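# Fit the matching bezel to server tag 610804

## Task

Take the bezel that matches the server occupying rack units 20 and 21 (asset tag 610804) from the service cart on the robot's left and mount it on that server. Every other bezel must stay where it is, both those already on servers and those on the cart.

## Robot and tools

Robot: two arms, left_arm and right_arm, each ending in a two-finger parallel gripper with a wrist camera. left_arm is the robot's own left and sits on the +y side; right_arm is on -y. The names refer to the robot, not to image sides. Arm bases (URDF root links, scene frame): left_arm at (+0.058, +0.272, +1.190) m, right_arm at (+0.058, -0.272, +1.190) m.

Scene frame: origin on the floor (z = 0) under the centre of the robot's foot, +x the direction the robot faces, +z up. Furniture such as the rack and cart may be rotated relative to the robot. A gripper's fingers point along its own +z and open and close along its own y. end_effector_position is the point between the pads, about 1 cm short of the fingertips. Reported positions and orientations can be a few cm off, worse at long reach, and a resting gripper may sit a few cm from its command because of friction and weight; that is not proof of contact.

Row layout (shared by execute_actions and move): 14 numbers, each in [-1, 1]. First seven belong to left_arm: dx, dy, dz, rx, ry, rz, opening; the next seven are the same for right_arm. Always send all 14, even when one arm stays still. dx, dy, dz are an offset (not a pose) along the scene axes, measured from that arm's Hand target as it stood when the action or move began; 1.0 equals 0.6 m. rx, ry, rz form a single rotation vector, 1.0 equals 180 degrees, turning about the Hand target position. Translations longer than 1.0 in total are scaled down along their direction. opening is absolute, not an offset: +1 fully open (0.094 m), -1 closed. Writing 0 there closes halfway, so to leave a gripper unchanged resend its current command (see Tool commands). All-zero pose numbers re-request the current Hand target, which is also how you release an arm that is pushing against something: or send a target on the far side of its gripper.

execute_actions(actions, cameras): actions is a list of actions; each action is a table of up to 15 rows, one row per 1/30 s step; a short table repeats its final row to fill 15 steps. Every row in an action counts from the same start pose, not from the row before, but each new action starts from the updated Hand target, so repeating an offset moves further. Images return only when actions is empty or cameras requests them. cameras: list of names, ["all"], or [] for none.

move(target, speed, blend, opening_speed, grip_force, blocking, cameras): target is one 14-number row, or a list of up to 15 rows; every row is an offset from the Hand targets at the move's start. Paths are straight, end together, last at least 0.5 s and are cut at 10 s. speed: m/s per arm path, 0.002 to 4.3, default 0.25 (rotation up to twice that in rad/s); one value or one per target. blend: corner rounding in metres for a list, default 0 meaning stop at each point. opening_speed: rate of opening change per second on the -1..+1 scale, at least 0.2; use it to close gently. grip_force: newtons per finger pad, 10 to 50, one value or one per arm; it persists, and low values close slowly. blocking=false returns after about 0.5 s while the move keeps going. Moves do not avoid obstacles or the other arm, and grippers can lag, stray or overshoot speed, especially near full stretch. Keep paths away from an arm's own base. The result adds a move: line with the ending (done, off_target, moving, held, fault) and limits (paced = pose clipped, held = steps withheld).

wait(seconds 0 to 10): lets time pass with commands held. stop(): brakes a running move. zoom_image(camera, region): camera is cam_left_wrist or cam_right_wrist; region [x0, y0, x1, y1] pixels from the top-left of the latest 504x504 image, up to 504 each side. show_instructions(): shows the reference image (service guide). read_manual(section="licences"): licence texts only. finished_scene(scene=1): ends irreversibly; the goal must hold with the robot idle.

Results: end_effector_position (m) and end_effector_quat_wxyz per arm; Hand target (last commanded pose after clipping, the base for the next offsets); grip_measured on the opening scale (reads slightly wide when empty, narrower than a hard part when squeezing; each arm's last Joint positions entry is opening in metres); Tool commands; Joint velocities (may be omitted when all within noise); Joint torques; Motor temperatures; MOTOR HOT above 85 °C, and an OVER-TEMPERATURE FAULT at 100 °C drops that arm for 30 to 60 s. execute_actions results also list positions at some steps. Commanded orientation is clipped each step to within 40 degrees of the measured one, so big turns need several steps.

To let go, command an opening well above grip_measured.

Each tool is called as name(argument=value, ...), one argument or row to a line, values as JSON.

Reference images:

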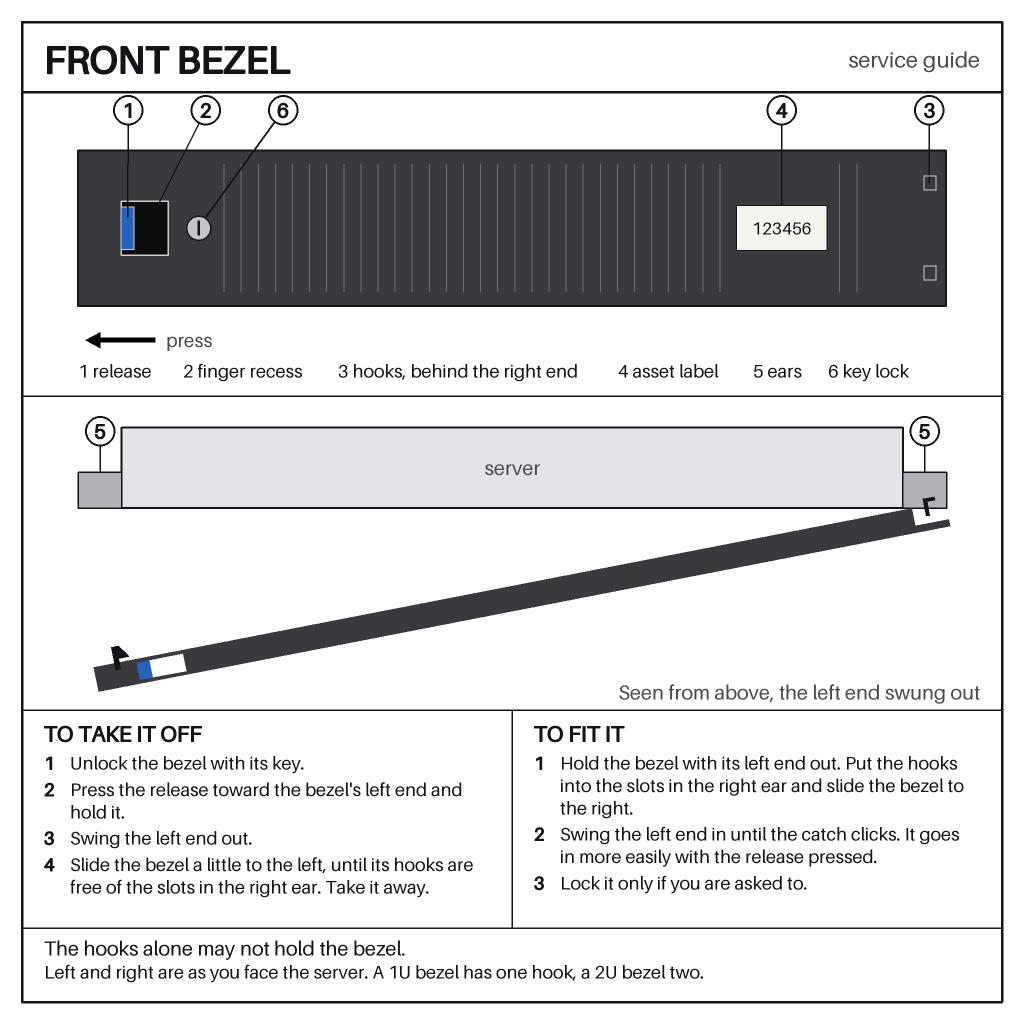

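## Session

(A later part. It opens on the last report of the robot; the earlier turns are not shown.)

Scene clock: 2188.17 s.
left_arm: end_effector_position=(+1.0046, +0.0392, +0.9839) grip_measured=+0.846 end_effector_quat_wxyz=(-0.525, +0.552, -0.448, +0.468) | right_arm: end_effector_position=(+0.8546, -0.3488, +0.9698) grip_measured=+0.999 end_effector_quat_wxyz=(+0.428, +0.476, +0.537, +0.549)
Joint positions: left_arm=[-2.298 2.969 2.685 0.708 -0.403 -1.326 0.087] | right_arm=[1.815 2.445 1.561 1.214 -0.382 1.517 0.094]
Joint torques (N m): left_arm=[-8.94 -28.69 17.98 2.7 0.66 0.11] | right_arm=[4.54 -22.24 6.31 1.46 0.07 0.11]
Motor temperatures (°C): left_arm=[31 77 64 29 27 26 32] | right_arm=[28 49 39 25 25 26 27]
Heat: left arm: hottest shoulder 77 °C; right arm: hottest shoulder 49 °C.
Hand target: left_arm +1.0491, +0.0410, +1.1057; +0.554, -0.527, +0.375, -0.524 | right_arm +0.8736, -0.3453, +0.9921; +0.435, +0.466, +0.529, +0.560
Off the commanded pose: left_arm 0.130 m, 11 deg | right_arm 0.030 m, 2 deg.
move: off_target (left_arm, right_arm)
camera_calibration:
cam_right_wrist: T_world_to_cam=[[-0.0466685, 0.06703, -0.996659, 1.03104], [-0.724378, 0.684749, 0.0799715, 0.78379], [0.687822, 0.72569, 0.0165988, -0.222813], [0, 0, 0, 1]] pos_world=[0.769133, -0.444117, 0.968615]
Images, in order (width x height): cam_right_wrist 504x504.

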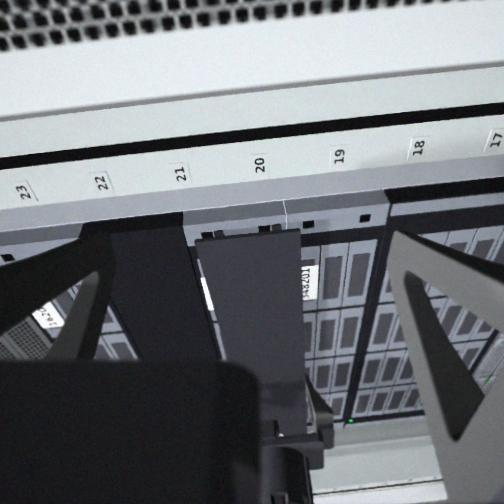

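move(
  target=[0.0,0.02,0.025,0,0,0,0.75,0.0,0,0,0,0,0,1],
  speed=0.06,
  cameras=[],
)

move(
  target=[0.0,0.006,0.008,0,0,0,0.75,0.0,0,0,0,0,0,1],
  speed=0.05,
  cameras=[],
)

move(
  target=[0.0,0.004,0.004,0,0,0,0.75,0.0,0,0,0,0,0,1],
  speed=0.05,
  cameras=[],
)

Scene clock: 2194.13 s.
left_arm: end_effector_position=(+1.0063, +0.0391, +0.9877) grip_measured=+0.846 end_effector_quat_wxyz=(-0.525, +0.549, -0.448, +0.471) | right_arm: end_effector_position=(+0.8546, -0.3488, +0.9698) grip_measured=+0.999 end_effector_quat_wxyz=(+0.428, +0.476, +0.537, +0.549)
Joint positions: left_arm=[-2.298 2.965 2.685 0.708 -0.396 -1.326 0.087] | right_arm=[1.815 2.445 1.561 1.214 -0.382 1.517 0.094]
Joint torques (N m): left_arm=[-8.35 -31.85 12.89 3.15 0.65 0.08] | right_arm=[4.48 -22.89 6.35 1.5 0.07 0.09]
Motor temperatures (°C): left_arm=[31 76 63 29 27 26 32] | right_arm=[28 49 39 25 25 26 27]
Heat: left arm: hottest shoulder 76 °C; right arm: hottest shoulder 49 °C.
Hand target: left_arm +1.0491, +0.0530, +1.1205; +0.554, -0.527, +0.375, -0.524 | right_arm +0.8736, -0.3453, +0.9921; +0.435, +0.466, +0.529, +0.560
Off the commanded pose: left_arm 0.140 m, 11 deg | right_arm 0.030 m, 2 deg.
move: off_target (left_arm, right_arm)
No camera images: "cameras" was empty.

Scene clock: 2194.87 s.
left_arm: end_effector_position=(+1.0064, +0.0397, +0.9875) grip_measured=+0.846 end_effector_quat_wxyz=(-0.524, +0.550, -0.450, +0.470) | right_arm: end_effector_position=(+0.8546, -0.3488, +0.9698) grip_measured=+0.999 end_effector_quat_wxyz=(+0.428, +0.476, +0.537, +0.549)
Joint positions: left_arm=[-2.297 2.955 2.668 0.708 -0.395 -1.328 0.087] | right_arm=[1.815 2.445 1.561 1.214 -0.382 1.517 0.094]
Joint torques (N m): left_arm=[-8.23 -32.56 12.29 3.34 0.68 0.08] | right_arm=[4.19 -21.71 6.38 1.66 0.07 0.11]
Motor temperatures (°C): left_arm=[31 76 63 29 27 26 32] | right_arm=[28 49 39 25 25 26 27]
Heat: left arm: hottest shoulder 76 °C; right arm: hottest shoulder 49 °C.
Hand target: left_arm +1.0491, +0.0568, +1.1253; +0.555, -0.527, +0.375, -0.524 | right_arm +0.8736, -0.3453, +0.9921; +0.435, +0.466, +0.529, +0.560
Off the commanded pose: left_arm 0.145 m, 11 deg | right_arm 0.030 m, 2 deg.
move: off_target (left_arm, right_arm)
No camera images: "cameras" was empty.

Scene clock: 2195.57 s.
left_arm: end_effector_position=(+1.0063, +0.0398, +0.9878) grip_measured=+0.846 end_effector_quat_wxyz=(-0.522, +0.551, -0.452, +0.469) | right_arm: end_effector_position=(+0.8546, -0.3488, +0.9698) grip_measured=+0.999 end_effector_quat_wxyz=(+0.428, +0.476, +0.537, +0.549)
Joint positions: left_arm=[-2.297 2.946 2.653 0.708 -0.395 -1.329 0.087] | right_arm=[1.815 2.445 1.561 1.214 -0.382 1.517 0.094]
Joint torques (N m): left_arm=[-8.12 -32.5 12.25 3.51 0.75 0.1] | right_arm=[4.95 -22.71 6.24 1.66 0.1 0.1]
Motor temperatures (°C): left_arm=[31 76 63 29 27 26 32] | right_arm=[28 49 39 25 25 26 27]
Heat: left arm: hottest shoulder 76 °C; right arm: hottest shoulder 49 °C.
Hand target: left_arm +1.0491, +0.0592, +1.1277; +0.555, -0.527, +0.375, -0.524 | right_arm +0.8736, -0.3453, +0.9921; +0.435, +0.466, +0.529, +0.560
Off the commanded pose: left_arm 0.148 m, 12 deg | right_arm 0.030 m, 2 deg.
move: off_target (left_arm, right_arm)
No camera images: "cameras" was empty.

move(
  target=[-0.008,0.004,0.003,0,0,0,0.75,0.0,0,0,0,0,0,1],
  speed=0.05,
  cameras=["cam_right_wrist"],
)

zoom_image(
  camera="cam_right_wrist",
  region=[170, 200, 300, 330],
)

Scene clock: 2198.30 s.
left_arm: end_effector_position=(+1.0061, +0.0402, +0.9881) grip_measured=+0.846 end_effector_quat_wxyz=(-0.520, +0.552, -0.454, +0.468) | right_arm: end_effector_position=(+0.8546, -0.3488, +0.9698) grip_measured=+0.999 end_effector_quat_wxyz=(+0.428, +0.476, +0.537, +0.549)
Joint positions: left_arm=[-2.296 2.931 2.629 0.709 -0.394 -1.332 0.087] | right_arm=[1.815 2.445 1.561 1.214 -0.382 1.517 0.094]
Joint torques (N m): left_arm=[-8.18 -32.67 12.03 3.96 0.73 0.09] | right_arm=[4.72 -22.77 6.15 1.5 0.07 0.11]
Motor temperatures (°C): left_arm=[31 77 63 29 27 26 32] | right_arm=[28 49 39 25 25 26 27]
Heat: left arm: hottest shoulder 77 °C; right arm: hottest shoulder 49 °C.
Hand target: left_arm +1.0443, +0.0615, +1.1296; +0.555, -0.527, +0.375, -0.524 | right_arm +0.8736, -0.3453, +0.9921; +0.435, +0.466, +0.529, +0.560
Off the commanded pose: left_arm 0.148 m, 12 deg | right_arm 0.030 m, 2 deg.
move: off_target (left_arm, right_arm)
camera_calibration:
cam_right_wrist: T_world_to_cam=[[-0.0466685, 0.06703, -0.996659, 1.03104], [-0.724378, 0.684749, 0.0799715, 0.78379], [0.687822, 0.72569, 0.0165988, -0.222813], [0, 0, 0, 1]] pos_world=[0.769133, -0.444117, 0.968615]
Images, in order (width x height): cam_right_wrist 504x504.

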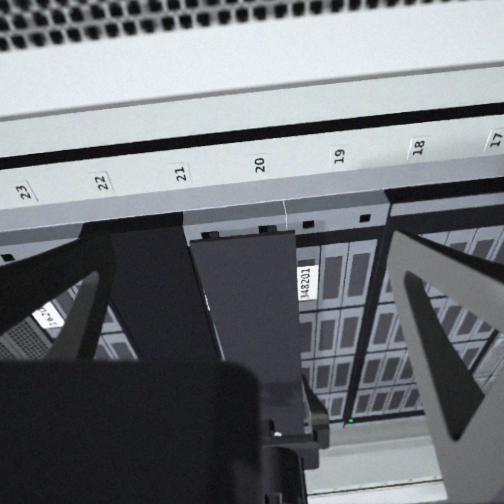

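Scaled by 3.877.

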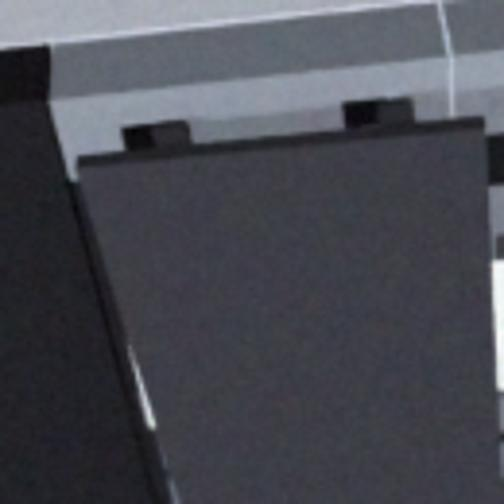

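move(
  target=[-0.008,0.002,0.003,0,0,0,0.75,0.0,0,0,0,0,0,1],
  speed=0.05,
  cameras=[],
)

move(
  target=[-0.006,0.002,0,0,0,0,0.75,0.0,0,0,0,0,0,1],
  speed=0.05,
  cameras=["cam_right_wrist"],
)

zoom_image(
  camera="cam_right_wrist",
  region=[170, 200, 300, 330],
)

Scene clock: 2203.80 s.
left_arm: end_effector_position=(+1.0056, +0.0460, +0.9944) grip_measured=+0.846 end_effector_quat_wxyz=(-0.522, +0.552, -0.451, +0.468) | right_arm: end_effector_position=(+0.8546, -0.3488, +0.9698) grip_measured=+0.999 end_effector_quat_wxyz=(+0.428, +0.476, +0.537, +0.549)
Joint positions: left_arm=[-2.293 2.896 2.571 0.738 -0.393 -1.333 0.087] | right_arm=[1.815 2.445 1.561 1.214 -0.382 1.517 0.094]
Joint torques (N m): left_arm=[-8.18 -32.15 11.81 3.89 0.67 0.12] | right_arm=[4.54 -22.18 6.38 1.65 0.07 0.1]
Motor temperatures (°C): left_arm=[31 79 62 30 27 26 32] | right_arm=[28 49 39 25 25 26 27]
Heat: left arm: hottest shoulder 79 °C; right arm: hottest shoulder 49 °C.
Hand target: left_arm +1.0395, +0.0626, +1.1313; +0.555, -0.527, +0.375, -0.524 | right_arm +0.8736, -0.3453, +0.9921; +0.435, +0.466, +0.529, +0.560
Off the commanded pose: left_arm 0.142 m, 12 deg | right_arm 0.030 m, 2 deg.
move: off_target (left_arm, right_arm)
No camera images: "cameras" was empty.

Scene clock: 2205.03 s.
left_arm: end_effector_position=(+1.0041, +0.0487, +1.0003) grip_measured=+0.846 end_effector_quat_wxyz=(-0.523, +0.551, -0.449, +0.470) | right_arm: end_effector_position=(+0.8546, -0.3488, +0.9698) grip_measured=+0.999 end_effector_quat_wxyz=(+0.428, +0.476, +0.537, +0.549)
Joint positions: left_arm=[-2.292 2.868 2.524 0.765 -0.393 -1.333 0.087] | right_arm=[1.815 2.445 1.561 1.214 -0.382 1.517 0.094]
Joint torques (N m): left_arm=[-8.29 -31.85 11.51 3.82 0.66 0.12] | right_arm=[5.07 -22.59 6.34 1.57 0.08 0.1]
Motor temperatures (°C): left_arm=[31 78 62 30 27 26 32] | right_arm=[28 49 39 25 25 26 27]
Heat: left arm: hottest shoulder 78 °C; right arm: hottest shoulder 49 °C.
Hand target: left_arm +1.0359, +0.0639, +1.1316; +0.555, -0.527, +0.375, -0.524 | right_arm +0.8736, -0.3453, +0.9921; +0.435, +0.466, +0.529, +0.560
Off the commanded pose: left_arm 0.136 m, 11 deg | right_arm 0.030 m, 2 deg.
move: off_target (left_arm, right_arm)
camera_calibration:
cam_right_wrist: T_world_to_cam=[[-0.0466685, 0.06703, -0.996659, 1.03104], [-0.724378, 0.684749, 0.0799715, 0.78379], [0.687822, 0.72569, 0.0165988, -0.222813], [0, 0, 0, 1]] pos_world=[0.769133, -0.444117, 0.968615]
Images, in order (width x height): cam_right_wrist 504x504.

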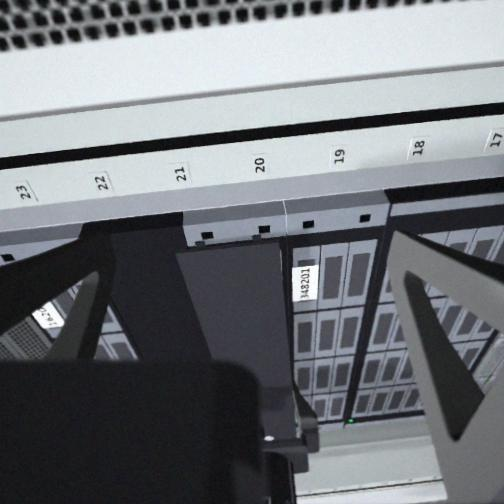

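Scaled by 3.877.

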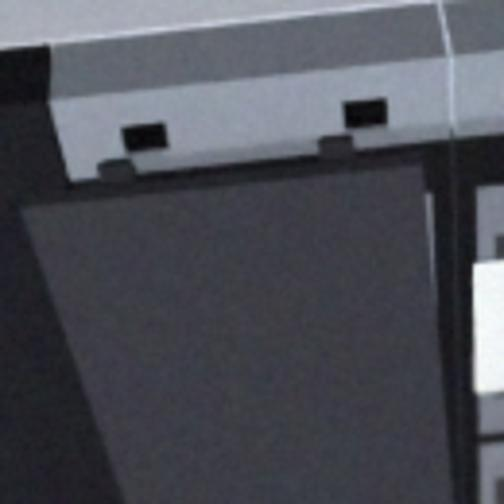

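move(
  target=[0.004,-0.035,-0.028,0,0,0,0.75,0.0,0,0,0,0,0,1],
  speed=0.08,
  cameras=[],
)

move(
  target=[0.004,-0.008,-0.006,0,0,0,0.75,0.0,0,0,0,0,0,1],
  speed=0.08,
  cameras=["cam_right_wrist"],
)

zoom_image(
  camera="cam_right_wrist",
  region=[170, 200, 300, 330],
)

Scene clock: 2210.63 s.
left_arm: end_effector_position=(+0.9987, +0.0477, +0.9868) grip_measured=+0.846 end_effector_quat_wxyz=(-0.522, +0.555, -0.452, +0.464) | right_arm: end_effector_position=(+0.8546, -0.3488, +0.9698) grip_measured=+0.999 end_effector_quat_wxyz=(+0.428, +0.476, +0.537, +0.549)
Joint positions: left_arm=[-2.292 2.883 2.525 0.765 -0.401 -1.333 0.087] | right_arm=[1.815 2.445 1.561 1.214 -0.382 1.517 0.094]
Joint torques (N m): left_arm=[-9.64 -28.86 16.69 3.54 0.37 0.2] | right_arm=[4.48 -22.12 6.32 1.52 0.09 0.14]
Motor temperatures (°C): left_arm=[31 76 61 30 27 26 32] | right_arm=[28 49 39 25 25 26 27]
Heat: left arm: hottest shoulder 76 °C; right arm: hottest shoulder 49 °C.
Hand target: left_arm +1.0383, +0.0428, +1.1147; +0.555, -0.527, +0.375, -0.524 | right_arm +0.8736, -0.3453, +0.9921; +0.435, +0.466, +0.529, +0.560
Off the commanded pose: left_arm 0.134 m, 12 deg | right_arm 0.030 m, 2 deg.
move: off_target (left_arm, right_arm)
No camera images: "cameras" was empty.

Scene clock: 2211.53 s.
left_arm: end_effector_position=(+1.0000, +0.0483, +0.9882) grip_measured=+0.846 end_effector_quat_wxyz=(-0.525, +0.555, -0.446, +0.466) | right_arm: end_effector_position=(+0.8546, -0.3488, +0.9698) grip_measured=+0.999 end_effector_quat_wxyz=(+0.428, +0.476, +0.537, +0.549)
Joint positions: left_arm=[-2.292 2.899 2.553 0.766 -0.404 -1.333 0.087] | right_arm=[1.815 2.445 1.561 1.214 -0.382 1.517 0.094]
Joint torques (N m): left_arm=[-9.82 -28.51 17.39 3.02 0.38 0.22] | right_arm=[4.89 -22.3 6.41 1.46 0.1 0.12]
Motor temperatures (°C): left_arm=[31 76 61 30 27 26 32] | right_arm=[28 49 39 25 25 26 27]
Heat: left arm: hottest shoulder 76 °C; right arm: hottest shoulder 49 °C.
Hand target: left_arm +1.0407, +0.0380, +1.1110; +0.555, -0.527, +0.375, -0.524 | right_arm +0.8736, -0.3453, +0.9921; +0.435, +0.466, +0.529, +0.560
Off the commanded pose: left_arm 0.130 m, 12 deg | right_arm 0.030 m, 2 deg.
move: off_target (left_arm, right_arm)
camera_calibration:
cam_right_wrist: T_world_to_cam=[[-0.0466685, 0.06703, -0.996659, 1.03104], [-0.724378, 0.684749, 0.0799715, 0.78379], [0.687822, 0.72569, 0.0165988, -0.222813], [0, 0, 0, 1]] pos_world=[0.769133, -0.444117, 0.968615]
Images, in order (width x height): cam_right_wrist 504x504.

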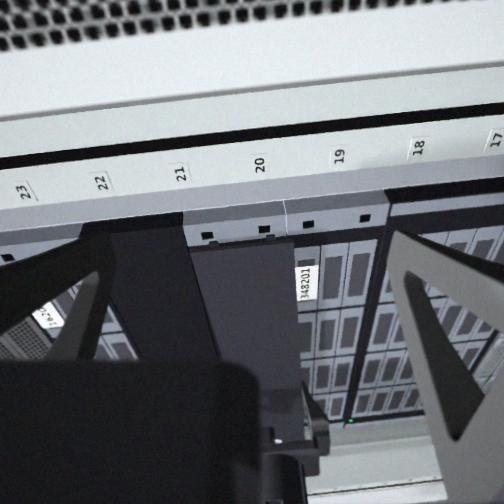

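Scaled by 3.877.

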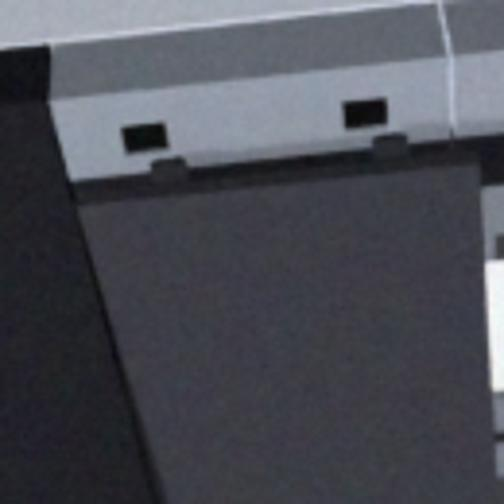

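move(
  target=[0,-0.006,0.0,-0.003,-0.006,0,0.75,0.0,0,0,0,0,0,1],
  speed=0.08,
  cameras=["cam_right_wrist"],
)

zoom_image(
  camera="cam_right_wrist",
  region=[170, 200, 300, 330],
)

Scene clock: 2216.40 s.
left_arm: end_effector_position=(+1.0003, +0.0475, +0.9856) grip_measured=+0.846 end_effector_quat_wxyz=(-0.529, +0.553, -0.438, +0.471) | right_arm: end_effector_position=(+0.8546, -0.3488, +0.9698) grip_measured=+0.999 end_effector_quat_wxyz=(+0.428, +0.476, +0.537, +0.549)
Joint positions: left_arm=[-2.292 2.937 2.613 0.766 -0.404 -1.333 0.087] | right_arm=[1.815 2.445 1.561 1.214 -0.382 1.517 0.094]
Joint torques (N m): left_arm=[-10.11 -28.51 17.89 2.78 0.47 0.18] | right_arm=[4.48 -22.42 6.34 1.55 0.11 0.1]
Motor temperatures (°C): left_arm=[31 76 64 30 27 26 32] | right_arm=[28 49 39 25 25 26 27]
Heat: left arm: hottest shoulder 76 °C; right arm: hottest shoulder 49 °C.
Hand target: left_arm +1.0406, +0.0344, +1.1109; +0.556, -0.524, +0.367, -0.531 | right_arm +0.8736, -0.3453, +0.9921; +0.435, +0.466, +0.529, +0.560
Off the commanded pose: left_arm 0.132 m, 11 deg | right_arm 0.030 m, 2 deg.
move: off_target (left_arm, right_arm)
camera_calibration:
cam_right_wrist: T_world_to_cam=[[-0.0466685, 0.06703, -0.996659, 1.03104], [-0.724378, 0.684749, 0.0799715, 0.78379], [0.687822, 0.72569, 0.0165988, -0.222813], [0, 0, 0, 1]] pos_world=[0.769133, -0.444117, 0.968615]
Images, in order (width x height): cam_right_wrist 504x504.

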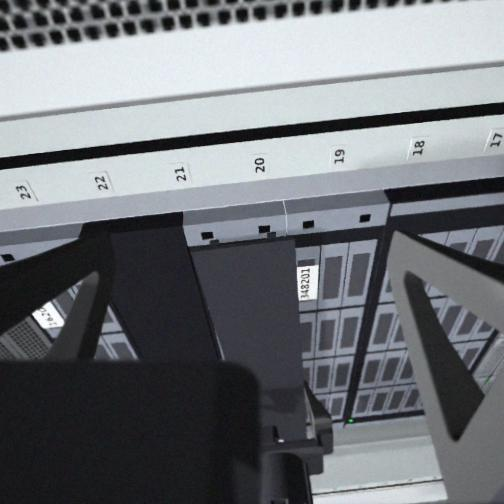

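Scaled by 3.877.

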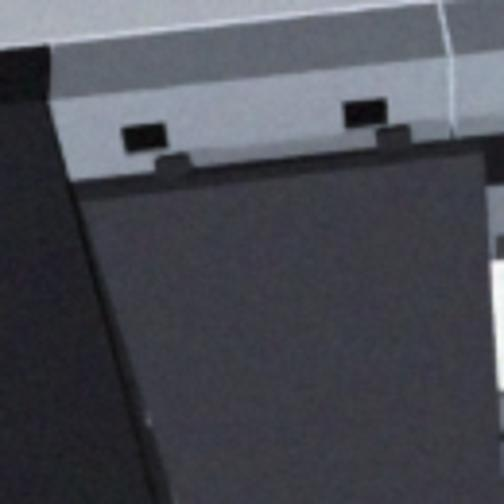

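move(
  target=[0,-0.005,0.03,0,0,0,0.75,0.0,0,0,0,0,0,1],
  speed=0.08,
  cameras=[],
)

move(
  target=[0,-0.003,0.005,0,0,0,0.75,0.0,0,0,0,0,0,1],
  speed=0.08,
  cameras=[],
)

Scene clock: 2221.57 s.
left_arm: end_effector_position=(+0.9984, +0.0380, +0.9888) grip_measured=+0.846 end_effector_quat_wxyz=(-0.528, +0.553, -0.438, +0.474) | right_arm: end_effector_position=(+0.8546, -0.3488, +0.9698) grip_measured=+0.999 end_effector_quat_wxyz=(+0.428, +0.476, +0.537, +0.549)
Joint positions: left_arm=[-2.303 2.937 2.614 0.766 -0.411 -1.333 0.087] | right_arm=[1.815 2.445 1.561 1.214 -0.382 1.517 0.094]
Joint torques (N m): left_arm=[-10.11 -31.33 14.41 2.91 0.41 0.26] | right_arm=[4.84 -22.01 6.39 1.52 0.14 0.13]
Motor temperatures (°C): left_arm=[31 75 65 29 27 26 32] | right_arm=[28 49 39 25 25 26 27]
Heat: left arm: hottest shoulder 75 °C; right arm: hottest shoulder 49 °C.
Hand target: left_arm +1.0407, +0.0317, +1.1287; +0.556, -0.524, +0.367, -0.530 | right_arm +0.8736, -0.3453, +0.9921; +0.435, +0.466, +0.529, +0.560
Off the commanded pose: left_arm 0.146 m, 11 deg | right_arm 0.030 m, 2 deg.
move: off_target (left_arm, right_arm)
No camera images: "cameras" was empty.

Scene clock: 2222.27 s.
left_arm: end_effector_position=(+0.9983, +0.0384, +0.9887) grip_measured=+0.846 end_effector_quat_wxyz=(-0.528, +0.553, -0.437, +0.473) | right_arm: end_effector_position=(+0.8546, -0.3488, +0.9698) grip_measured=+0.999 end_effector_quat_wxyz=(+0.428, +0.476, +0.537, +0.549)
Joint positions: left_arm=[-2.303 2.937 2.614 0.766 -0.413 -1.333 0.087] | right_arm=[1.815 2.445 1.561 1.214 -0.382 1.517 0.094]
Joint torques (N m): left_arm=[-10.23 -31.68 14.05 2.93 0.4 0.28] | right_arm=[4.72 -22.65 6.34 1.54 0.1 0.13]
Motor temperatures (°C): left_arm=[31 75 65 29 27 26 32] | right_arm=[28 49 39 25 25 26 27]
Heat: left arm: hottest shoulder 75 °C; right arm: hottest shoulder 49 °C.
Hand target: left_arm +1.0407, +0.0299, +1.1317; +0.556, -0.524, +0.367, -0.530 | right_arm +0.8736, -0.3453, +0.9921; +0.435, +0.466, +0.529, +0.560
Off the commanded pose: left_arm 0.149 m, 11 deg | right_arm 0.030 m, 2 deg.
move: off_target (left_arm, right_arm)
No camera images: "cameras" was empty.

execute_actions(
  actions=[],
  cameras=["cam_right_wrist"],
)

zoom_image(
  camera="cam_right_wrist",
  region=[170, 200, 300, 330],
)

Scene clock: 2236.47 s.
left_arm: end_effector_position=(+0.9983, +0.0384, +0.9887) grip_measured=+0.846 end_effector_quat_wxyz=(-0.528, +0.553, -0.437, +0.473) | right_arm: end_effector_position=(+0.8546, -0.3488, +0.9698) grip_measured=+0.999 end_effector_quat_wxyz=(+0.428, +0.476, +0.537, +0.549)
Joint positions: left_arm=[-2.303 2.937 2.614 0.766 -0.413 -1.333 0.087] | right_arm=[1.815 2.445 1.561 1.214 -0.382 1.517 0.094]
Joint velocities: within noise
Joint torques (N m): left_arm=[-10.11 -31.74 14.04 2.95 0.4 0.27] | right_arm=[5.07 -22.18 6.58 1.62 0.12 0.15]
Motor temperatures (°C): left_arm=[31 73 66 29 27 26 32] | right_arm=[28 49 39 25 25 26 27]
Heat: left arm: hottest shoulder 73 °C; right arm: hottest shoulder 49 °C.
Hand target: left_arm +1.0407, +0.0299, +1.1317; +0.556, -0.524, +0.367, -0.530 | right_arm +0.8736, -0.3453, +0.9921; +0.435, +0.466, +0.529, +0.560
Tool commands: left_gripper/opening=+0.75 right_gripper/opening=+1.0
Off the commanded pose: left_arm 0.149 m, 11 deg | right_arm 0.030 m, 2 deg.
camera_calibration:
cam_right_wrist: T_world_to_cam=[[-0.0466685, 0.06703, -0.996659, 1.03104], [-0.724378, 0.684749, 0.0799715, 0.78379], [0.687822, 0.72569, 0.0165988, -0.222813], [0, 0, 0, 1]] pos_world=[0.769133, -0.444117, 0.968615]
Images, in order (width x height): cam_right_wrist 504x504.

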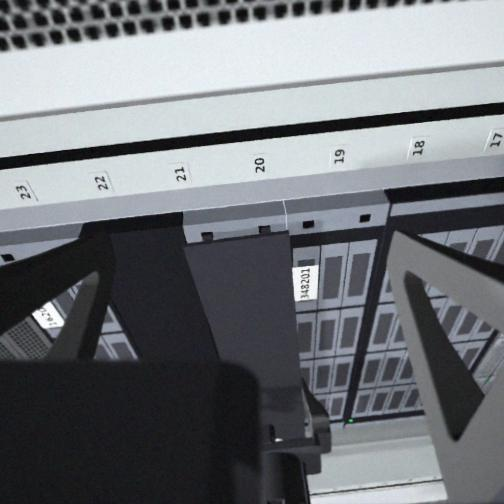

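Scaled by 3.877.

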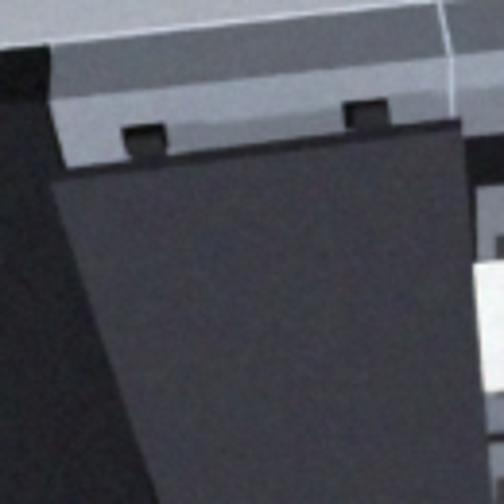

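zoom_image(
  camera="cam_right_wrist",
  region=[192, 220, 242, 270],
)

zoom_image(
  camera="cam_right_wrist",
  region=[250, 214, 300, 264],
)

Scaled by 10.080.

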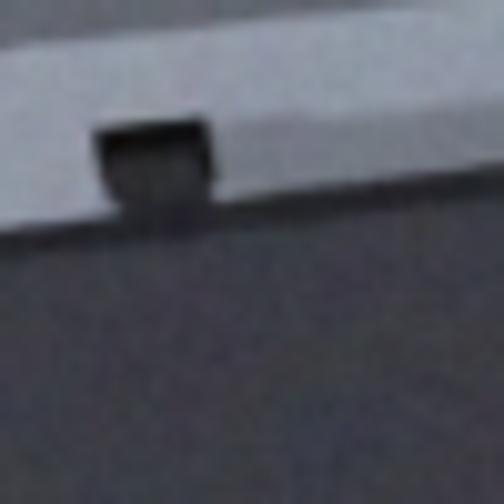

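Scaled by 10.080.

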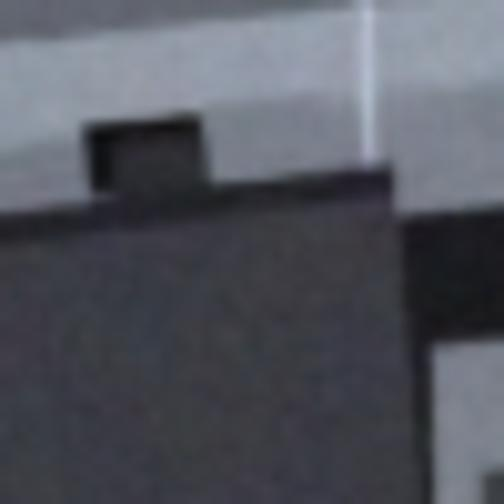

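move(
  target=[0.004,0.04,0,0,0,0,0.75,0,0,0,0,0,0,1],
  speed=0.1,
)

move(
  target=[0.004,0.01,0,-0.002,0,0,0.75,0,0,0,0,0,0,1],
  speed=0.1,
)

Scene clock: 2247.27 s.
left_arm: end_effector_position=(+1.0067, +0.0396, +1.0095) grip_measured=+0.846 end_effector_quat_wxyz=(-0.528, +0.546, -0.434, +0.483) | right_arm: end_effector_position=(+0.8546, -0.3488, +0.9698) grip_measured=+0.999 end_effector_quat_wxyz=(+0.428, +0.476, +0.537, +0.549)
Joint positions: left_arm=[-2.302 2.906 2.6 0.766 -0.394 -1.334 0.087] | right_arm=[1.815 2.445 1.561 1.214 -0.382 1.517 0.094]
Joint torques (N m): left_arm=[-8.35 -31.68 12.21 3.12 0.58 0.14] | right_arm=[5.01 -22.53 6.38 1.68 0.03 0.11]
Motor temperatures (°C): left_arm=[31 73 65 29 26 26 32] | right_arm=[28 49 39 25 25 26 27]
Heat: left arm: hottest shoulder 73 °C; right arm: hottest shoulder 49 °C.
Hand target: left_arm +1.0431, +0.0536, +1.1319; +0.556, -0.524, +0.367, -0.531 | right_arm +0.8736, -0.3453, +0.9921; +0.435, +0.466, +0.529, +0.560
Off the commanded pose: left_arm 0.128 m, 10 deg | right_arm 0.030 m, 2 deg.
move: off_target (left_arm, right_arm)

Scene clock: 2247.97 s.
left_arm: end_effector_position=(+1.0070, +0.0428, +1.0070) grip_measured=+0.846 end_effector_quat_wxyz=(-0.528, +0.546, -0.436, +0.483) | right_arm: end_effector_position=(+0.8546, -0.3488, +0.9698) grip_measured=+0.999 end_effector_quat_wxyz=(+0.428, +0.476, +0.537, +0.549)
Joint positions: left_arm=[-2.298 2.906 2.596 0.766 -0.389 -1.336 0.087] | right_arm=[1.815 2.445 1.561 1.214 -0.382 1.517 0.094]
Joint torques (N m): left_arm=[-8.18 -31.91 11.89 3.03 0.58 0.03] | right_arm=[4.66 -22.24 6.31 1.68 0.1 0.11]
Motor temperatures (°C): left_arm=[31 73 65 29 26 26 32] | right_arm=[28 49 39 25 25 26 27]
Heat: left arm: hottest shoulder 73 °C; right arm: hottest shoulder 49 °C.
Hand target: left_arm +1.0455, +0.0597, +1.1321; +0.554, -0.526, +0.366, -0.532 | right_arm +0.8736, -0.3453, +0.9921; +0.435, +0.466, +0.529, +0.560
Off the commanded pose: left_arm 0.132 m, 10 deg | right_arm 0.030 m, 2 deg.
move: off_target (left_arm, right_arm)

move(
  target=[0.0,0.004,-0.03,0,0,0,0.75,0,0,0,0,0,0,1],
  speed=0.1,
)

move(
  target=[0.0,0.00,-0.008,0,0,0,0.75,0,0,0,0,0,0,1],
  speed=0.1,
  cameras=["cam_right_wrist"],
)

zoom_image(
  camera="cam_right_wrist",
  region=[170, 200, 300, 330],
)

Scene clock: 2252.50 s.
left_arm: end_effector_position=(+1.0076, +0.0453, +1.0057) grip_measured=+0.846 end_effector_quat_wxyz=(-0.527, +0.545, -0.437, +0.484) | right_arm: end_effector_position=(+0.8546, -0.3488, +0.9698) grip_measured=+0.999 end_effector_quat_wxyz=(+0.428, +0.476, +0.537, +0.549)
Joint positions: left_arm=[-2.294 2.905 2.595 0.766 -0.381 -1.337 0.087] | right_arm=[1.815 2.445 1.561 1.214 -0.382 1.517 0.094]
Joint torques (N m): left_arm=[-7.77 -29.1 15.38 2.92 0.57 -0.02] | right_arm=[4.42 -22.48 6.48 1.57 0.1 0.12]
Motor temperatures (°C): left_arm=[31 73 64 29 26 26 32] | right_arm=[28 49 39 25 25 26 27]
Heat: left arm: hottest shoulder 73 °C; right arm: hottest shoulder 49 °C.
Hand target: left_arm +1.0455, +0.0622, +1.1138; +0.554, -0.526, +0.366, -0.532 | right_arm +0.8736, -0.3453, +0.9921; +0.435, +0.466, +0.529, +0.560
Off the commanded pose: left_arm 0.116 m, 11 deg | right_arm 0.030 m, 2 deg.
move: off_target (left_arm, right_arm)

Scene clock: 2253.20 s.
left_arm: end_effector_position=(+1.0077, +0.0454, +1.0057) grip_measured=+0.846 end_effector_quat_wxyz=(-0.527, +0.545, -0.437, +0.484) | right_arm: end_effector_position=(+0.8546, -0.3488, +0.9698) grip_measured=+0.999 end_effector_quat_wxyz=(+0.428, +0.476, +0.537, +0.549)
Joint positions: left_arm=[-2.293 2.905 2.595 0.766 -0.379 -1.337 0.087] | right_arm=[1.815 2.445 1.561 1.214 -0.382 1.517 0.094]
Joint torques (N m): left_arm=[-7.65 -28.28 16.39 2.86 0.56 -0.03] | right_arm=[4.78 -22.01 6.28 1.5 0.08 0.11]
Motor temperatures (°C): left_arm=[31 73 64 29 26 26 32] | right_arm=[28 49 39 25 25 26 27]
Heat: left arm: hottest shoulder 73 °C; right arm: hottest shoulder 49 °C.
Hand target: left_arm +1.0455, +0.0621, +1.1091; +0.554, -0.526, +0.366, -0.532 | right_arm +0.8736, -0.3453, +0.9921; +0.435, +0.466, +0.529, +0.560
Off the commanded pose: left_arm 0.111 m, 11 deg | right_arm 0.030 m, 2 deg.
move: off_target (left_arm, right_arm)
camera_calibration:
cam_right_wrist: T_world_to_cam=[[-0.0466685, 0.06703, -0.996659, 1.03104], [-0.724378, 0.684749, 0.0799715, 0.78379], [0.687822, 0.72569, 0.0165988, -0.222813], [0, 0, 0, 1]] pos_world=[0.769133, -0.444117, 0.968615]
Images, in order (width x height): cam_right_wrist 504x504.

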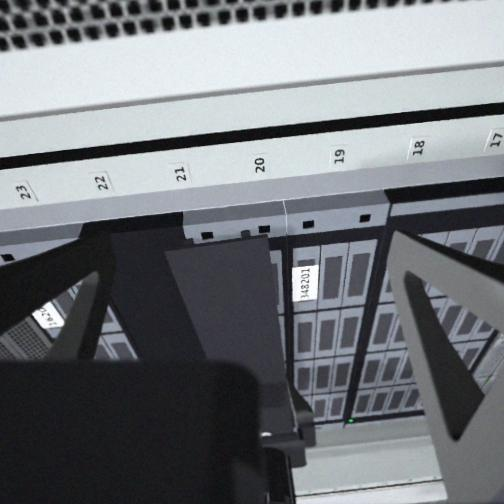

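Scaled by 3.877.

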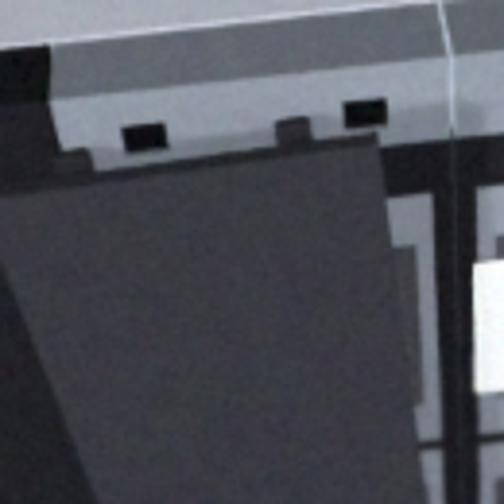

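move(
  target=[-0.004,0.0,-0.006,0,0,0,0.75,0,0,0,0,0,0,1],
  speed=0.1,
)

move(
  target=[-0.004,0.00,-0.006,0,0,0,0.75,0,0,0,0,0,0,1],
  speed=0.1,
)

Scene clock: 2256.93 s.
left_arm: end_effector_position=(+1.0075, +0.0452, +1.0050) grip_measured=+0.846 end_effector_quat_wxyz=(-0.527, +0.544, -0.438, +0.484) | right_arm: end_effector_position=(+0.8546, -0.3488, +0.9698) grip_measured=+0.999 end_effector_quat_wxyz=(+0.428, +0.476, +0.537, +0.549)
Joint positions: left_arm=[-2.293 2.906 2.595 0.766 -0.378 -1.337 0.087] | right_arm=[1.815 2.445 1.561 1.214 -0.382 1.517 0.094]
Joint torques (N m): left_arm=[-7.71 -27.81 16.53 2.99 0.54 -0.04] | right_arm=[4.66 -22.24 6.28 1.55 0.06 0.14]
Motor temperatures (°C): left_arm=[31 72 63 29 27 26 32] | right_arm=[28 49 39 25 25 26 27]
Heat: left arm: hottest shoulder 72 °C; right arm: hottest shoulder 49 °C.
Hand target: left_arm +1.0430, +0.0619, +1.1054; +0.554, -0.526, +0.366, -0.532 | right_arm +0.8736, -0.3453, +0.9921; +0.435, +0.466, +0.529, +0.560
Off the commanded pose: left_arm 0.108 m, 11 deg | right_arm 0.030 m, 2 deg.
move: off_target (left_arm, right_arm)

Scene clock: 2257.63 s.
left_arm: end_effector_position=(+1.0072, +0.0451, +1.0040) grip_measured=+0.846 end_effector_quat_wxyz=(-0.527, +0.543, -0.439, +0.483) | right_arm: end_effector_position=(+0.8546, -0.3488, +0.9698) grip_measured=+0.999 end_effector_quat_wxyz=(+0.428, +0.476, +0.537, +0.549)
Joint positions: left_arm=[-2.293 2.907 2.595 0.766 -0.377 -1.333 0.087] | right_arm=[1.815 2.445 1.561 1.214 -0.382 1.517 0.094]
Joint torques (N m): left_arm=[-7.59 -27.58 16.61 3.17 0.53 -0.09] | right_arm=[4.66 -22.24 6.15 1.57 0.05 0.12]
Motor temperatures (°C): left_arm=[31 72 63 29 27 26 32] | right_arm=[28 49 39 25 25 26 27]
Heat: left arm: hottest shoulder 72 °C; right arm: hottest shoulder 49 °C.
Hand target: left_arm +1.0407, +0.0620, +1.1020; +0.554, -0.526, +0.366, -0.532 | right_arm +0.8736, -0.3453, +0.9921; +0.435, +0.466, +0.529, +0.560
Off the commanded pose: left_arm 0.105 m, 11 deg | right_arm 0.030 m, 2 deg.
move: off_target (left_arm, right_arm)

move(
  target=[
    [-0.004,0.0,-0.007,0,0,0,0.75,0,0,0,0,0,0,1],
    [-0.008,0.0,-0.014,0,0,0,0.75,0,0,0,0,0,0,1],
    [-0.010,0.0,-0.021,0,0,0,0.75,0,0,0,0,0,0,1],
    [-0.012,0.0,-0.028,0,0,0,0.75,0,0,0,0,0,0,1],
  ],
  speed=0.1,
  blend=0.01,
)

move(
  target=[-0.003,0.00,-0.008,0,0,0,0.75,0,0,0,0,0,0,1],
  speed=0.1,
)

Scene clock: 2261.30 s.
left_arm: end_effector_position=(+1.0063, +0.0449, +0.9987) grip_measured=+0.846 end_effector_quat_wxyz=(-0.534, +0.536, -0.442, +0.482) | right_arm: end_effector_position=(+0.8546, -0.3488, +0.9698) grip_measured=+0.999 end_effector_quat_wxyz=(+0.428, +0.476, +0.537, +0.549)
Joint positions: left_arm=[-2.291 2.936 2.634 0.766 -0.369 -1.312 0.087] | right_arm=[1.815 2.445 1.561 1.214 -0.382 1.517 0.094]
Joint torques (N m): left_arm=[-7.41 -26.64 16.27 3.23 0.44 -0.36] | right_arm=[4.78 -22.53 6.35 1.66 0.08 0.13]
Motor temperatures (°C): left_arm=[31 74 63 29 27 26 32] | right_arm=[28 49 39 25 25 26 27]
Heat: left arm: hottest shoulder 74 °C; right arm: hottest shoulder 49 °C.
Hand target: left_arm +1.0335, +0.0620, +1.0852; +0.554, -0.526, +0.366, -0.532 | right_arm +0.8736, -0.3453, +0.9921; +0.435, +0.466, +0.529, +0.560
Off the commanded pose: left_arm 0.092 m, 11 deg | right_arm 0.030 m, 2 deg.
move: off_target (left_arm, right_arm); blend cut to 0.0021 m at target 1, 0.0022 m at target 2, 0.0022 m at target 3

Scene clock: 2262.10 s.
left_arm: end_effector_position=(+1.0062, +0.0449, +0.9977) grip_measured=+0.846 end_effector_quat_wxyz=(-0.536, +0.534, -0.442, +0.482) | right_arm: end_effector_position=(+0.8546, -0.3488, +0.9698) grip_measured=+0.999 end_effector_quat_wxyz=(+0.428, +0.476, +0.537, +0.549)
Joint positions: left_arm=[-2.29 2.946 2.649 0.767 -0.366 -1.308 0.087] | right_arm=[1.815 2.445 1.561 1.214 -0.382 1.517 0.094]
Joint torques (N m): left_arm=[-7.47 -26.46 16.18 3.12 0.36 -0.39] | right_arm=[4.84 -22.59 6.28 1.69 0.06 0.15]
Motor temperatures (°C): left_arm=[31 73 63 29 26 26 32] | right_arm=[28 49 39 25 25 26 27]
Heat: left arm: hottest shoulder 73 °C; right arm: hottest shoulder 49 °C.
Hand target: left_arm +1.0317, +0.0621, +1.0803; +0.554, -0.526, +0.366, -0.532 | right_arm +0.8736, -0.3453, +0.9921; +0.435, +0.466, +0.529, +0.560
Off the commanded pose: left_arm 0.088 m, 11 deg | right_arm 0.030 m, 2 deg.
move: off_target (left_arm, right_arm)

move(
  target=[-0.004,0.00,-0.008,0,0,0,0.75,0,0,0,0,0,0,1],
  speed=0.1,
)

move(
  target=[-0.004,0.00,-0.008,0,0,0,0.75,0,0,0,0,0,0,1],
  speed=0.1,
  cameras=["cam_right_wrist"],
)

zoom_image(
  camera="cam_right_wrist",
  region=[170, 200, 300, 330],
)

Scene clock: 2265.23 s.
left_arm: end_effector_position=(+1.0060, +0.0451, +0.9965) grip_measured=+0.846 end_effector_quat_wxyz=(-0.537, +0.532, -0.443, +0.482) | right_arm: end_effector_position=(+0.8546, -0.3488, +0.9698) grip_measured=+0.999 end_effector_quat_wxyz=(+0.428, +0.476, +0.537, +0.549)
Joint positions: left_arm=[-2.289 2.954 2.659 0.767 -0.364 -1.304 0.087] | right_arm=[1.815 2.445 1.561 1.214 -0.382 1.517 0.094]
Joint torques (N m): left_arm=[-7.47 -26.34 15.94 3.21 0.33 -0.46] | right_arm=[4.72 -21.77 6.31 1.47 0.1 0.14]
Motor temperatures (°C): left_arm=[31 73 64 29 26 26 32] | right_arm=[28 49 39 25 25 26 27]
Heat: left arm: hottest shoulder 73 °C; right arm: hottest shoulder 49 °C.
Hand target: left_arm +1.0293, +0.0623, +1.0756; +0.554, -0.526, +0.365, -0.532 | right_arm +0.8736, -0.3453, +0.9921; +0.435, +0.466, +0.529, +0.560
Off the commanded pose: left_arm 0.084 m, 11 deg | right_arm 0.030 m, 2 deg.
move: off_target (left_arm, right_arm)

Scene clock: 2266.00 s.
left_arm: end_effector_position=(+1.0053, +0.0449, +0.9955) grip_measured=+0.846 end_effector_quat_wxyz=(-0.539, +0.530, -0.443, +0.483) | right_arm: end_effector_position=(+0.8546, -0.3488, +0.9698) grip_measured=+0.999 end_effector_quat_wxyz=(+0.428, +0.476, +0.537, +0.549)
Joint positions: left_arm=[-2.289 2.959 2.665 0.77 -0.362 -1.3 0.087] | right_arm=[1.815 2.445 1.561 1.214 -0.382 1.517 0.094]
Joint torques (N m): left_arm=[-7.36 -25.82 15.65 3.22 0.28 -0.51] | right_arm=[4.84 -22.3 6.43 1.68 0.08 0.13]
Motor temperatures (°C): left_arm=[31 73 64 29 26 26 32] | right_arm=[28 49 39 25 25 26 27]
Heat: left arm: hottest shoulder 73 °C; right arm: hottest shoulder 49 °C.
Hand target: left_arm +1.0269, +0.0621, +1.0707; +0.554, -0.526, +0.366, -0.532 | right_arm +0.8736, -0.3453, +0.9921; +0.435, +0.466, +0.529, +0.560
Off the commanded pose: left_arm 0.080 m, 11 deg | right_arm 0.030 m, 2 deg.
move: off_target (left_arm, right_arm)
camera_calibration:
cam_right_wrist: T_world_to_cam=[[-0.0466685, 0.06703, -0.996659, 1.03104], [-0.724378, 0.684749, 0.0799715, 0.78379], [0.687822, 0.72569, 0.0165988, -0.222813], [0, 0, 0, 1]] pos_world=[0.769133, -0.444117, 0.968615]
Images, in order (width x height): cam_right_wrist 504x504.

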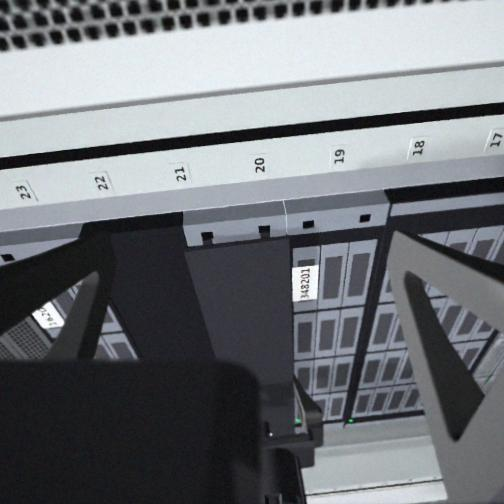

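Scaled by 3.877.

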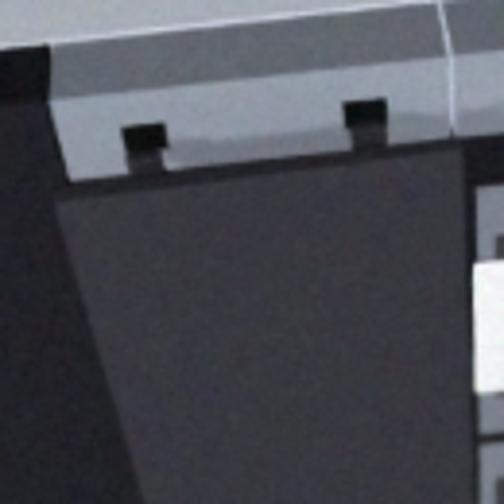

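zoom_image(
  camera="cam_right_wrist",
  region=[192, 220, 242, 270],
)

zoom_image(
  camera="cam_right_wrist",
  region=[250, 214, 300, 264],
)

Scaled by 10.080.

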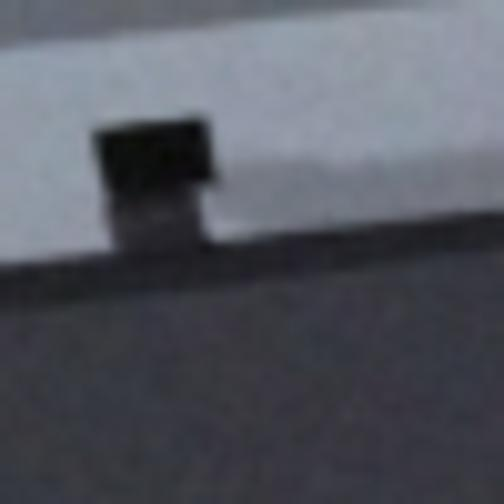

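Scaled by 10.080.

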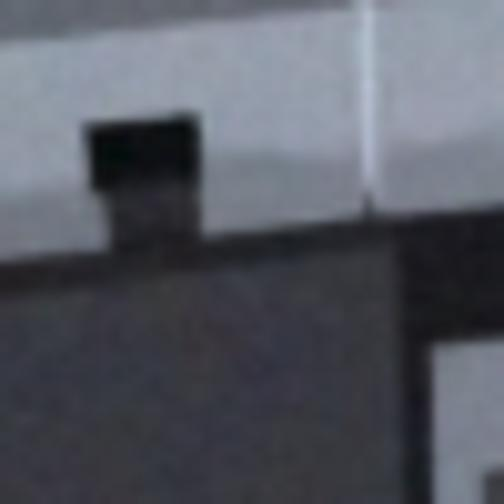

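move(
  target=[0,0.00,0,0,0,0.004,0.75,0,0,0,0,0,0,1],
  speed=0.1,
)

move(
  target=[0,0.00,0,0,0,0.004,0.75,0,0,0,0,0,0,1],
  speed=0.1,
  cameras=["cam_right_wrist"],
)

zoom_image(
  camera="cam_right_wrist",
  region=[170, 200, 300, 330],
)

Scene clock: 2280.80 s.
left_arm: end_effector_position=(+1.0055, +0.0458, +0.9956) grip_measured=+0.846 end_effector_quat_wxyz=(-0.542, +0.529, -0.438, +0.484) | right_arm: end_effector_position=(+0.8546, -0.3488, +0.9698) grip_measured=+0.999 end_effector_quat_wxyz=(+0.428, +0.476, +0.537, +0.549)
Joint positions: left_arm=[-2.288 2.974 2.69 0.77 -0.364 -1.299 0.087] | right_arm=[1.815 2.445 1.561 1.214 -0.382 1.517 0.094]
Joint torques (N m): left_arm=[-7.71 -26.05 15.97 2.95 -0.16 -0.47] | right_arm=[4.84 -22.42 6.43 1.52 0.11 0.11]
Motor temperatures (°C): left_arm=[31 74 67 29 26 27 32] | right_arm=[28 49 39 25 25 26 27]
Heat: left arm: hottest shoulder 74 °C; right arm: hottest shoulder 49 °C.
Hand target: left_arm +1.0269, +0.0620, +1.0709; +0.557, -0.528, +0.362, -0.528 | right_arm +0.8736, -0.3453, +0.9921; +0.435, +0.466, +0.529, +0.560
Off the commanded pose: left_arm 0.080 m, 10 deg | right_arm 0.030 m, 2 deg.
move: off_target (left_arm, right_arm)

Scene clock: 2281.63 s.
left_arm: end_effector_position=(+1.0053, +0.0464, +0.9958) grip_measured=+0.846 end_effector_quat_wxyz=(-0.545, +0.530, -0.433, +0.485) | right_arm: end_effector_position=(+0.8546, -0.3488, +0.9698) grip_measured=+0.999 end_effector_quat_wxyz=(+0.428, +0.476, +0.537, +0.549)
Joint positions: left_arm=[-2.289 2.989 2.715 0.77 -0.37 -1.299 0.087] | right_arm=[1.815 2.445 1.561 1.214 -0.382 1.517 0.094]
Joint torques (N m): left_arm=[-7.82 -26.11 16.13 2.66 -0.48 -0.43] | right_arm=[4.78 -22.18 6.28 1.66 0.11 0.11]
Motor temperatures (°C): left_arm=[31 74 67 29 26 27 32] | right_arm=[28 49 39 25 25 26 27]
Heat: left arm: hottest shoulder 74 °C; right arm: hottest shoulder 49 °C.
Hand target: left_arm +1.0268, +0.0620, +1.0706; +0.560, -0.531, +0.359, -0.525 | right_arm +0.8736, -0.3453, +0.9921; +0.435, +0.466, +0.529, +0.560
Off the commanded pose: left_arm 0.080 m, 10 deg | right_arm 0.030 m, 2 deg.
move: off_target (left_arm, right_arm)
camera_calibration:
cam_right_wrist: T_world_to_cam=[[-0.0466685, 0.06703, -0.996659, 1.03104], [-0.724378, 0.684749, 0.0799715, 0.78379], [0.687822, 0.72569, 0.0165988, -0.222813], [0, 0, 0, 1]] pos_world=[0.769133, -0.444117, 0.968615]
Images, in order (width x height): cam_right_wrist 504x504.

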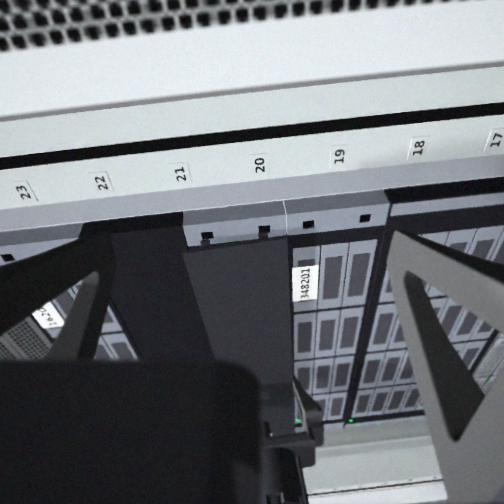

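Scaled by 3.877.

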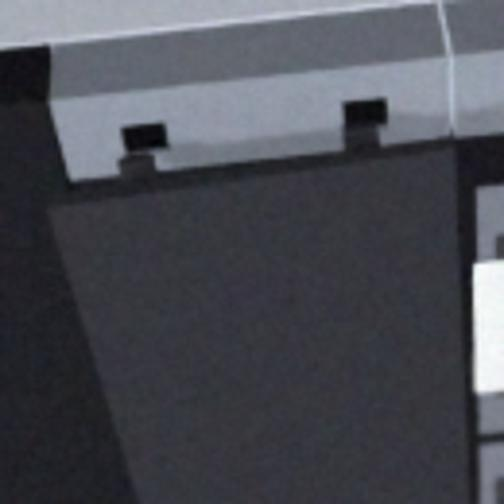

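move(
  target=[0,0.00,0,0.004,0.003,0.004,0.75,0,0,0,0,0,0,1],
  speed=0.1,
  cameras=["cam_right_wrist"],
)

zoom_image(
  camera="cam_right_wrist",
  region=[170, 200, 300, 330],
)

Scene clock: 2287.23 s.
left_arm: end_effector_position=(+1.0041, +0.0466, +0.9946) grip_measured=+0.846 end_effector_quat_wxyz=(-0.548, +0.532, -0.433, +0.478) | right_arm: end_effector_position=(+0.8546, -0.3488, +0.9698) grip_measured=+0.999 end_effector_quat_wxyz=(+0.428, +0.476, +0.537, +0.549)
Joint positions: left_arm=[-2.291 2.99 2.715 0.77 -0.385 -1.29 0.087] | right_arm=[1.815 2.445 1.561 1.214 -0.382 1.517 0.094]
Joint torques (N m): left_arm=[-7.82 -26.23 16.2 2.59 -0.44 -0.33] | right_arm=[4.66 -22.36 6.45 1.59 0.05 0.15]
Motor temperatures (°C): left_arm=[31 72 68 29 26 27 32] | right_arm=[28 49 39 25 25 26 27]
Heat: left arm: hottest shoulder 72 °C; right arm: hottest shoulder 49 °C.
Hand target: left_arm +1.0269, +0.0621, +1.0708; +0.565, -0.532, +0.362, -0.516 | right_arm +0.8736, -0.3453, +0.9921; +0.435, +0.466, +0.529, +0.560
Off the commanded pose: left_arm 0.081 m, 10 deg | right_arm 0.030 m, 2 deg.
move: off_target (left_arm, right_arm)
camera_calibration:
cam_right_wrist: T_world_to_cam=[[-0.0466685, 0.06703, -0.996659, 1.03104], [-0.724378, 0.684749, 0.0799715, 0.78379], [0.687822, 0.72569, 0.0165988, -0.222813], [0, 0, 0, 1]] pos_world=[0.769133, -0.444117, 0.968615]
Images, in order (width x height): cam_right_wrist 504x504.

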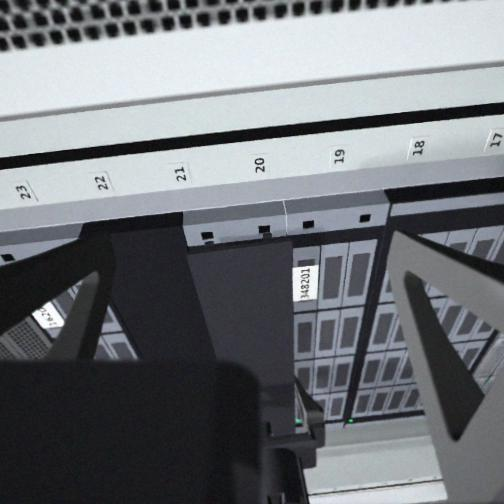

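Scaled by 3.877.

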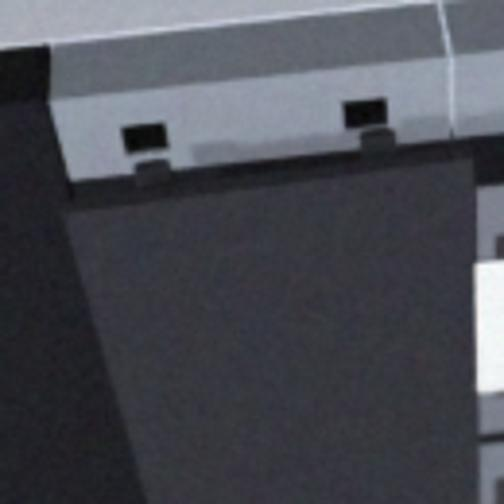

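move(
  target=[0.008,0.00,0,0,0,0,0.75,0,0,0,0,0,0,1],
  speed=0.1,
  cameras=["cam_right_wrist"],
)

zoom_image(
  camera="cam_right_wrist",
  region=[170, 200, 300, 330],
)

Scene clock: 2290.73 s.
left_arm: end_effector_position=(+1.0064, +0.0463, +0.9935) grip_measured=+0.846 end_effector_quat_wxyz=(-0.550, +0.532, -0.434, +0.475) | right_arm: end_effector_position=(+0.8546, -0.3488, +0.9698) grip_measured=+0.999 end_effector_quat_wxyz=(+0.428, +0.476, +0.537, +0.549)
Joint positions: left_arm=[-2.291 3.022 2.78 0.737 -0.389 -1.284 0.087] | right_arm=[1.815 2.445 1.561 1.214 -0.382 1.517 0.094]
Joint torques (N m): left_arm=[-7.71 -26.34 16.55 2.26 -0.2 -0.43] | right_arm=[4.72 -22.95 6.37 1.58 0.07 0.16]
Motor temperatures (°C): left_arm=[31 71 68 29 26 27 32] | right_arm=[28 49 39 25 25 26 27]
Heat: left arm: hottest shoulder 71 °C; right arm: hottest shoulder 49 °C.
Hand target: left_arm +1.0317, +0.0621, +1.0707; +0.565, -0.532, +0.362, -0.516 | right_arm +0.8736, -0.3453, +0.9921; +0.435, +0.466, +0.529, +0.560
Off the commanded pose: left_arm 0.083 m, 10 deg | right_arm 0.030 m, 2 deg.
move: off_target (left_arm, right_arm)
camera_calibration:
cam_right_wrist: T_world_to_cam=[[-0.0466685, 0.06703, -0.996659, 1.03104], [-0.724378, 0.684749, 0.0799715, 0.78379], [0.687822, 0.72569, 0.0165988, -0.222813], [0, 0, 0, 1]] pos_world=[0.769133, -0.444117, 0.968615]
Images, in order (width x height): cam_right_wrist 504x504.

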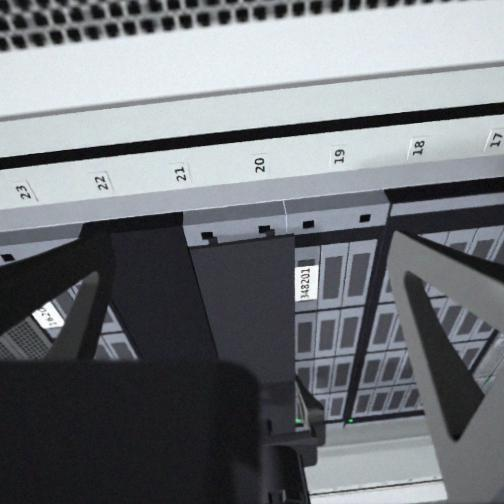

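Scaled by 3.877.

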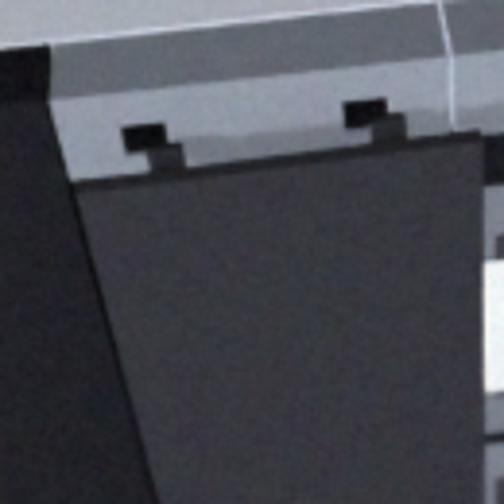

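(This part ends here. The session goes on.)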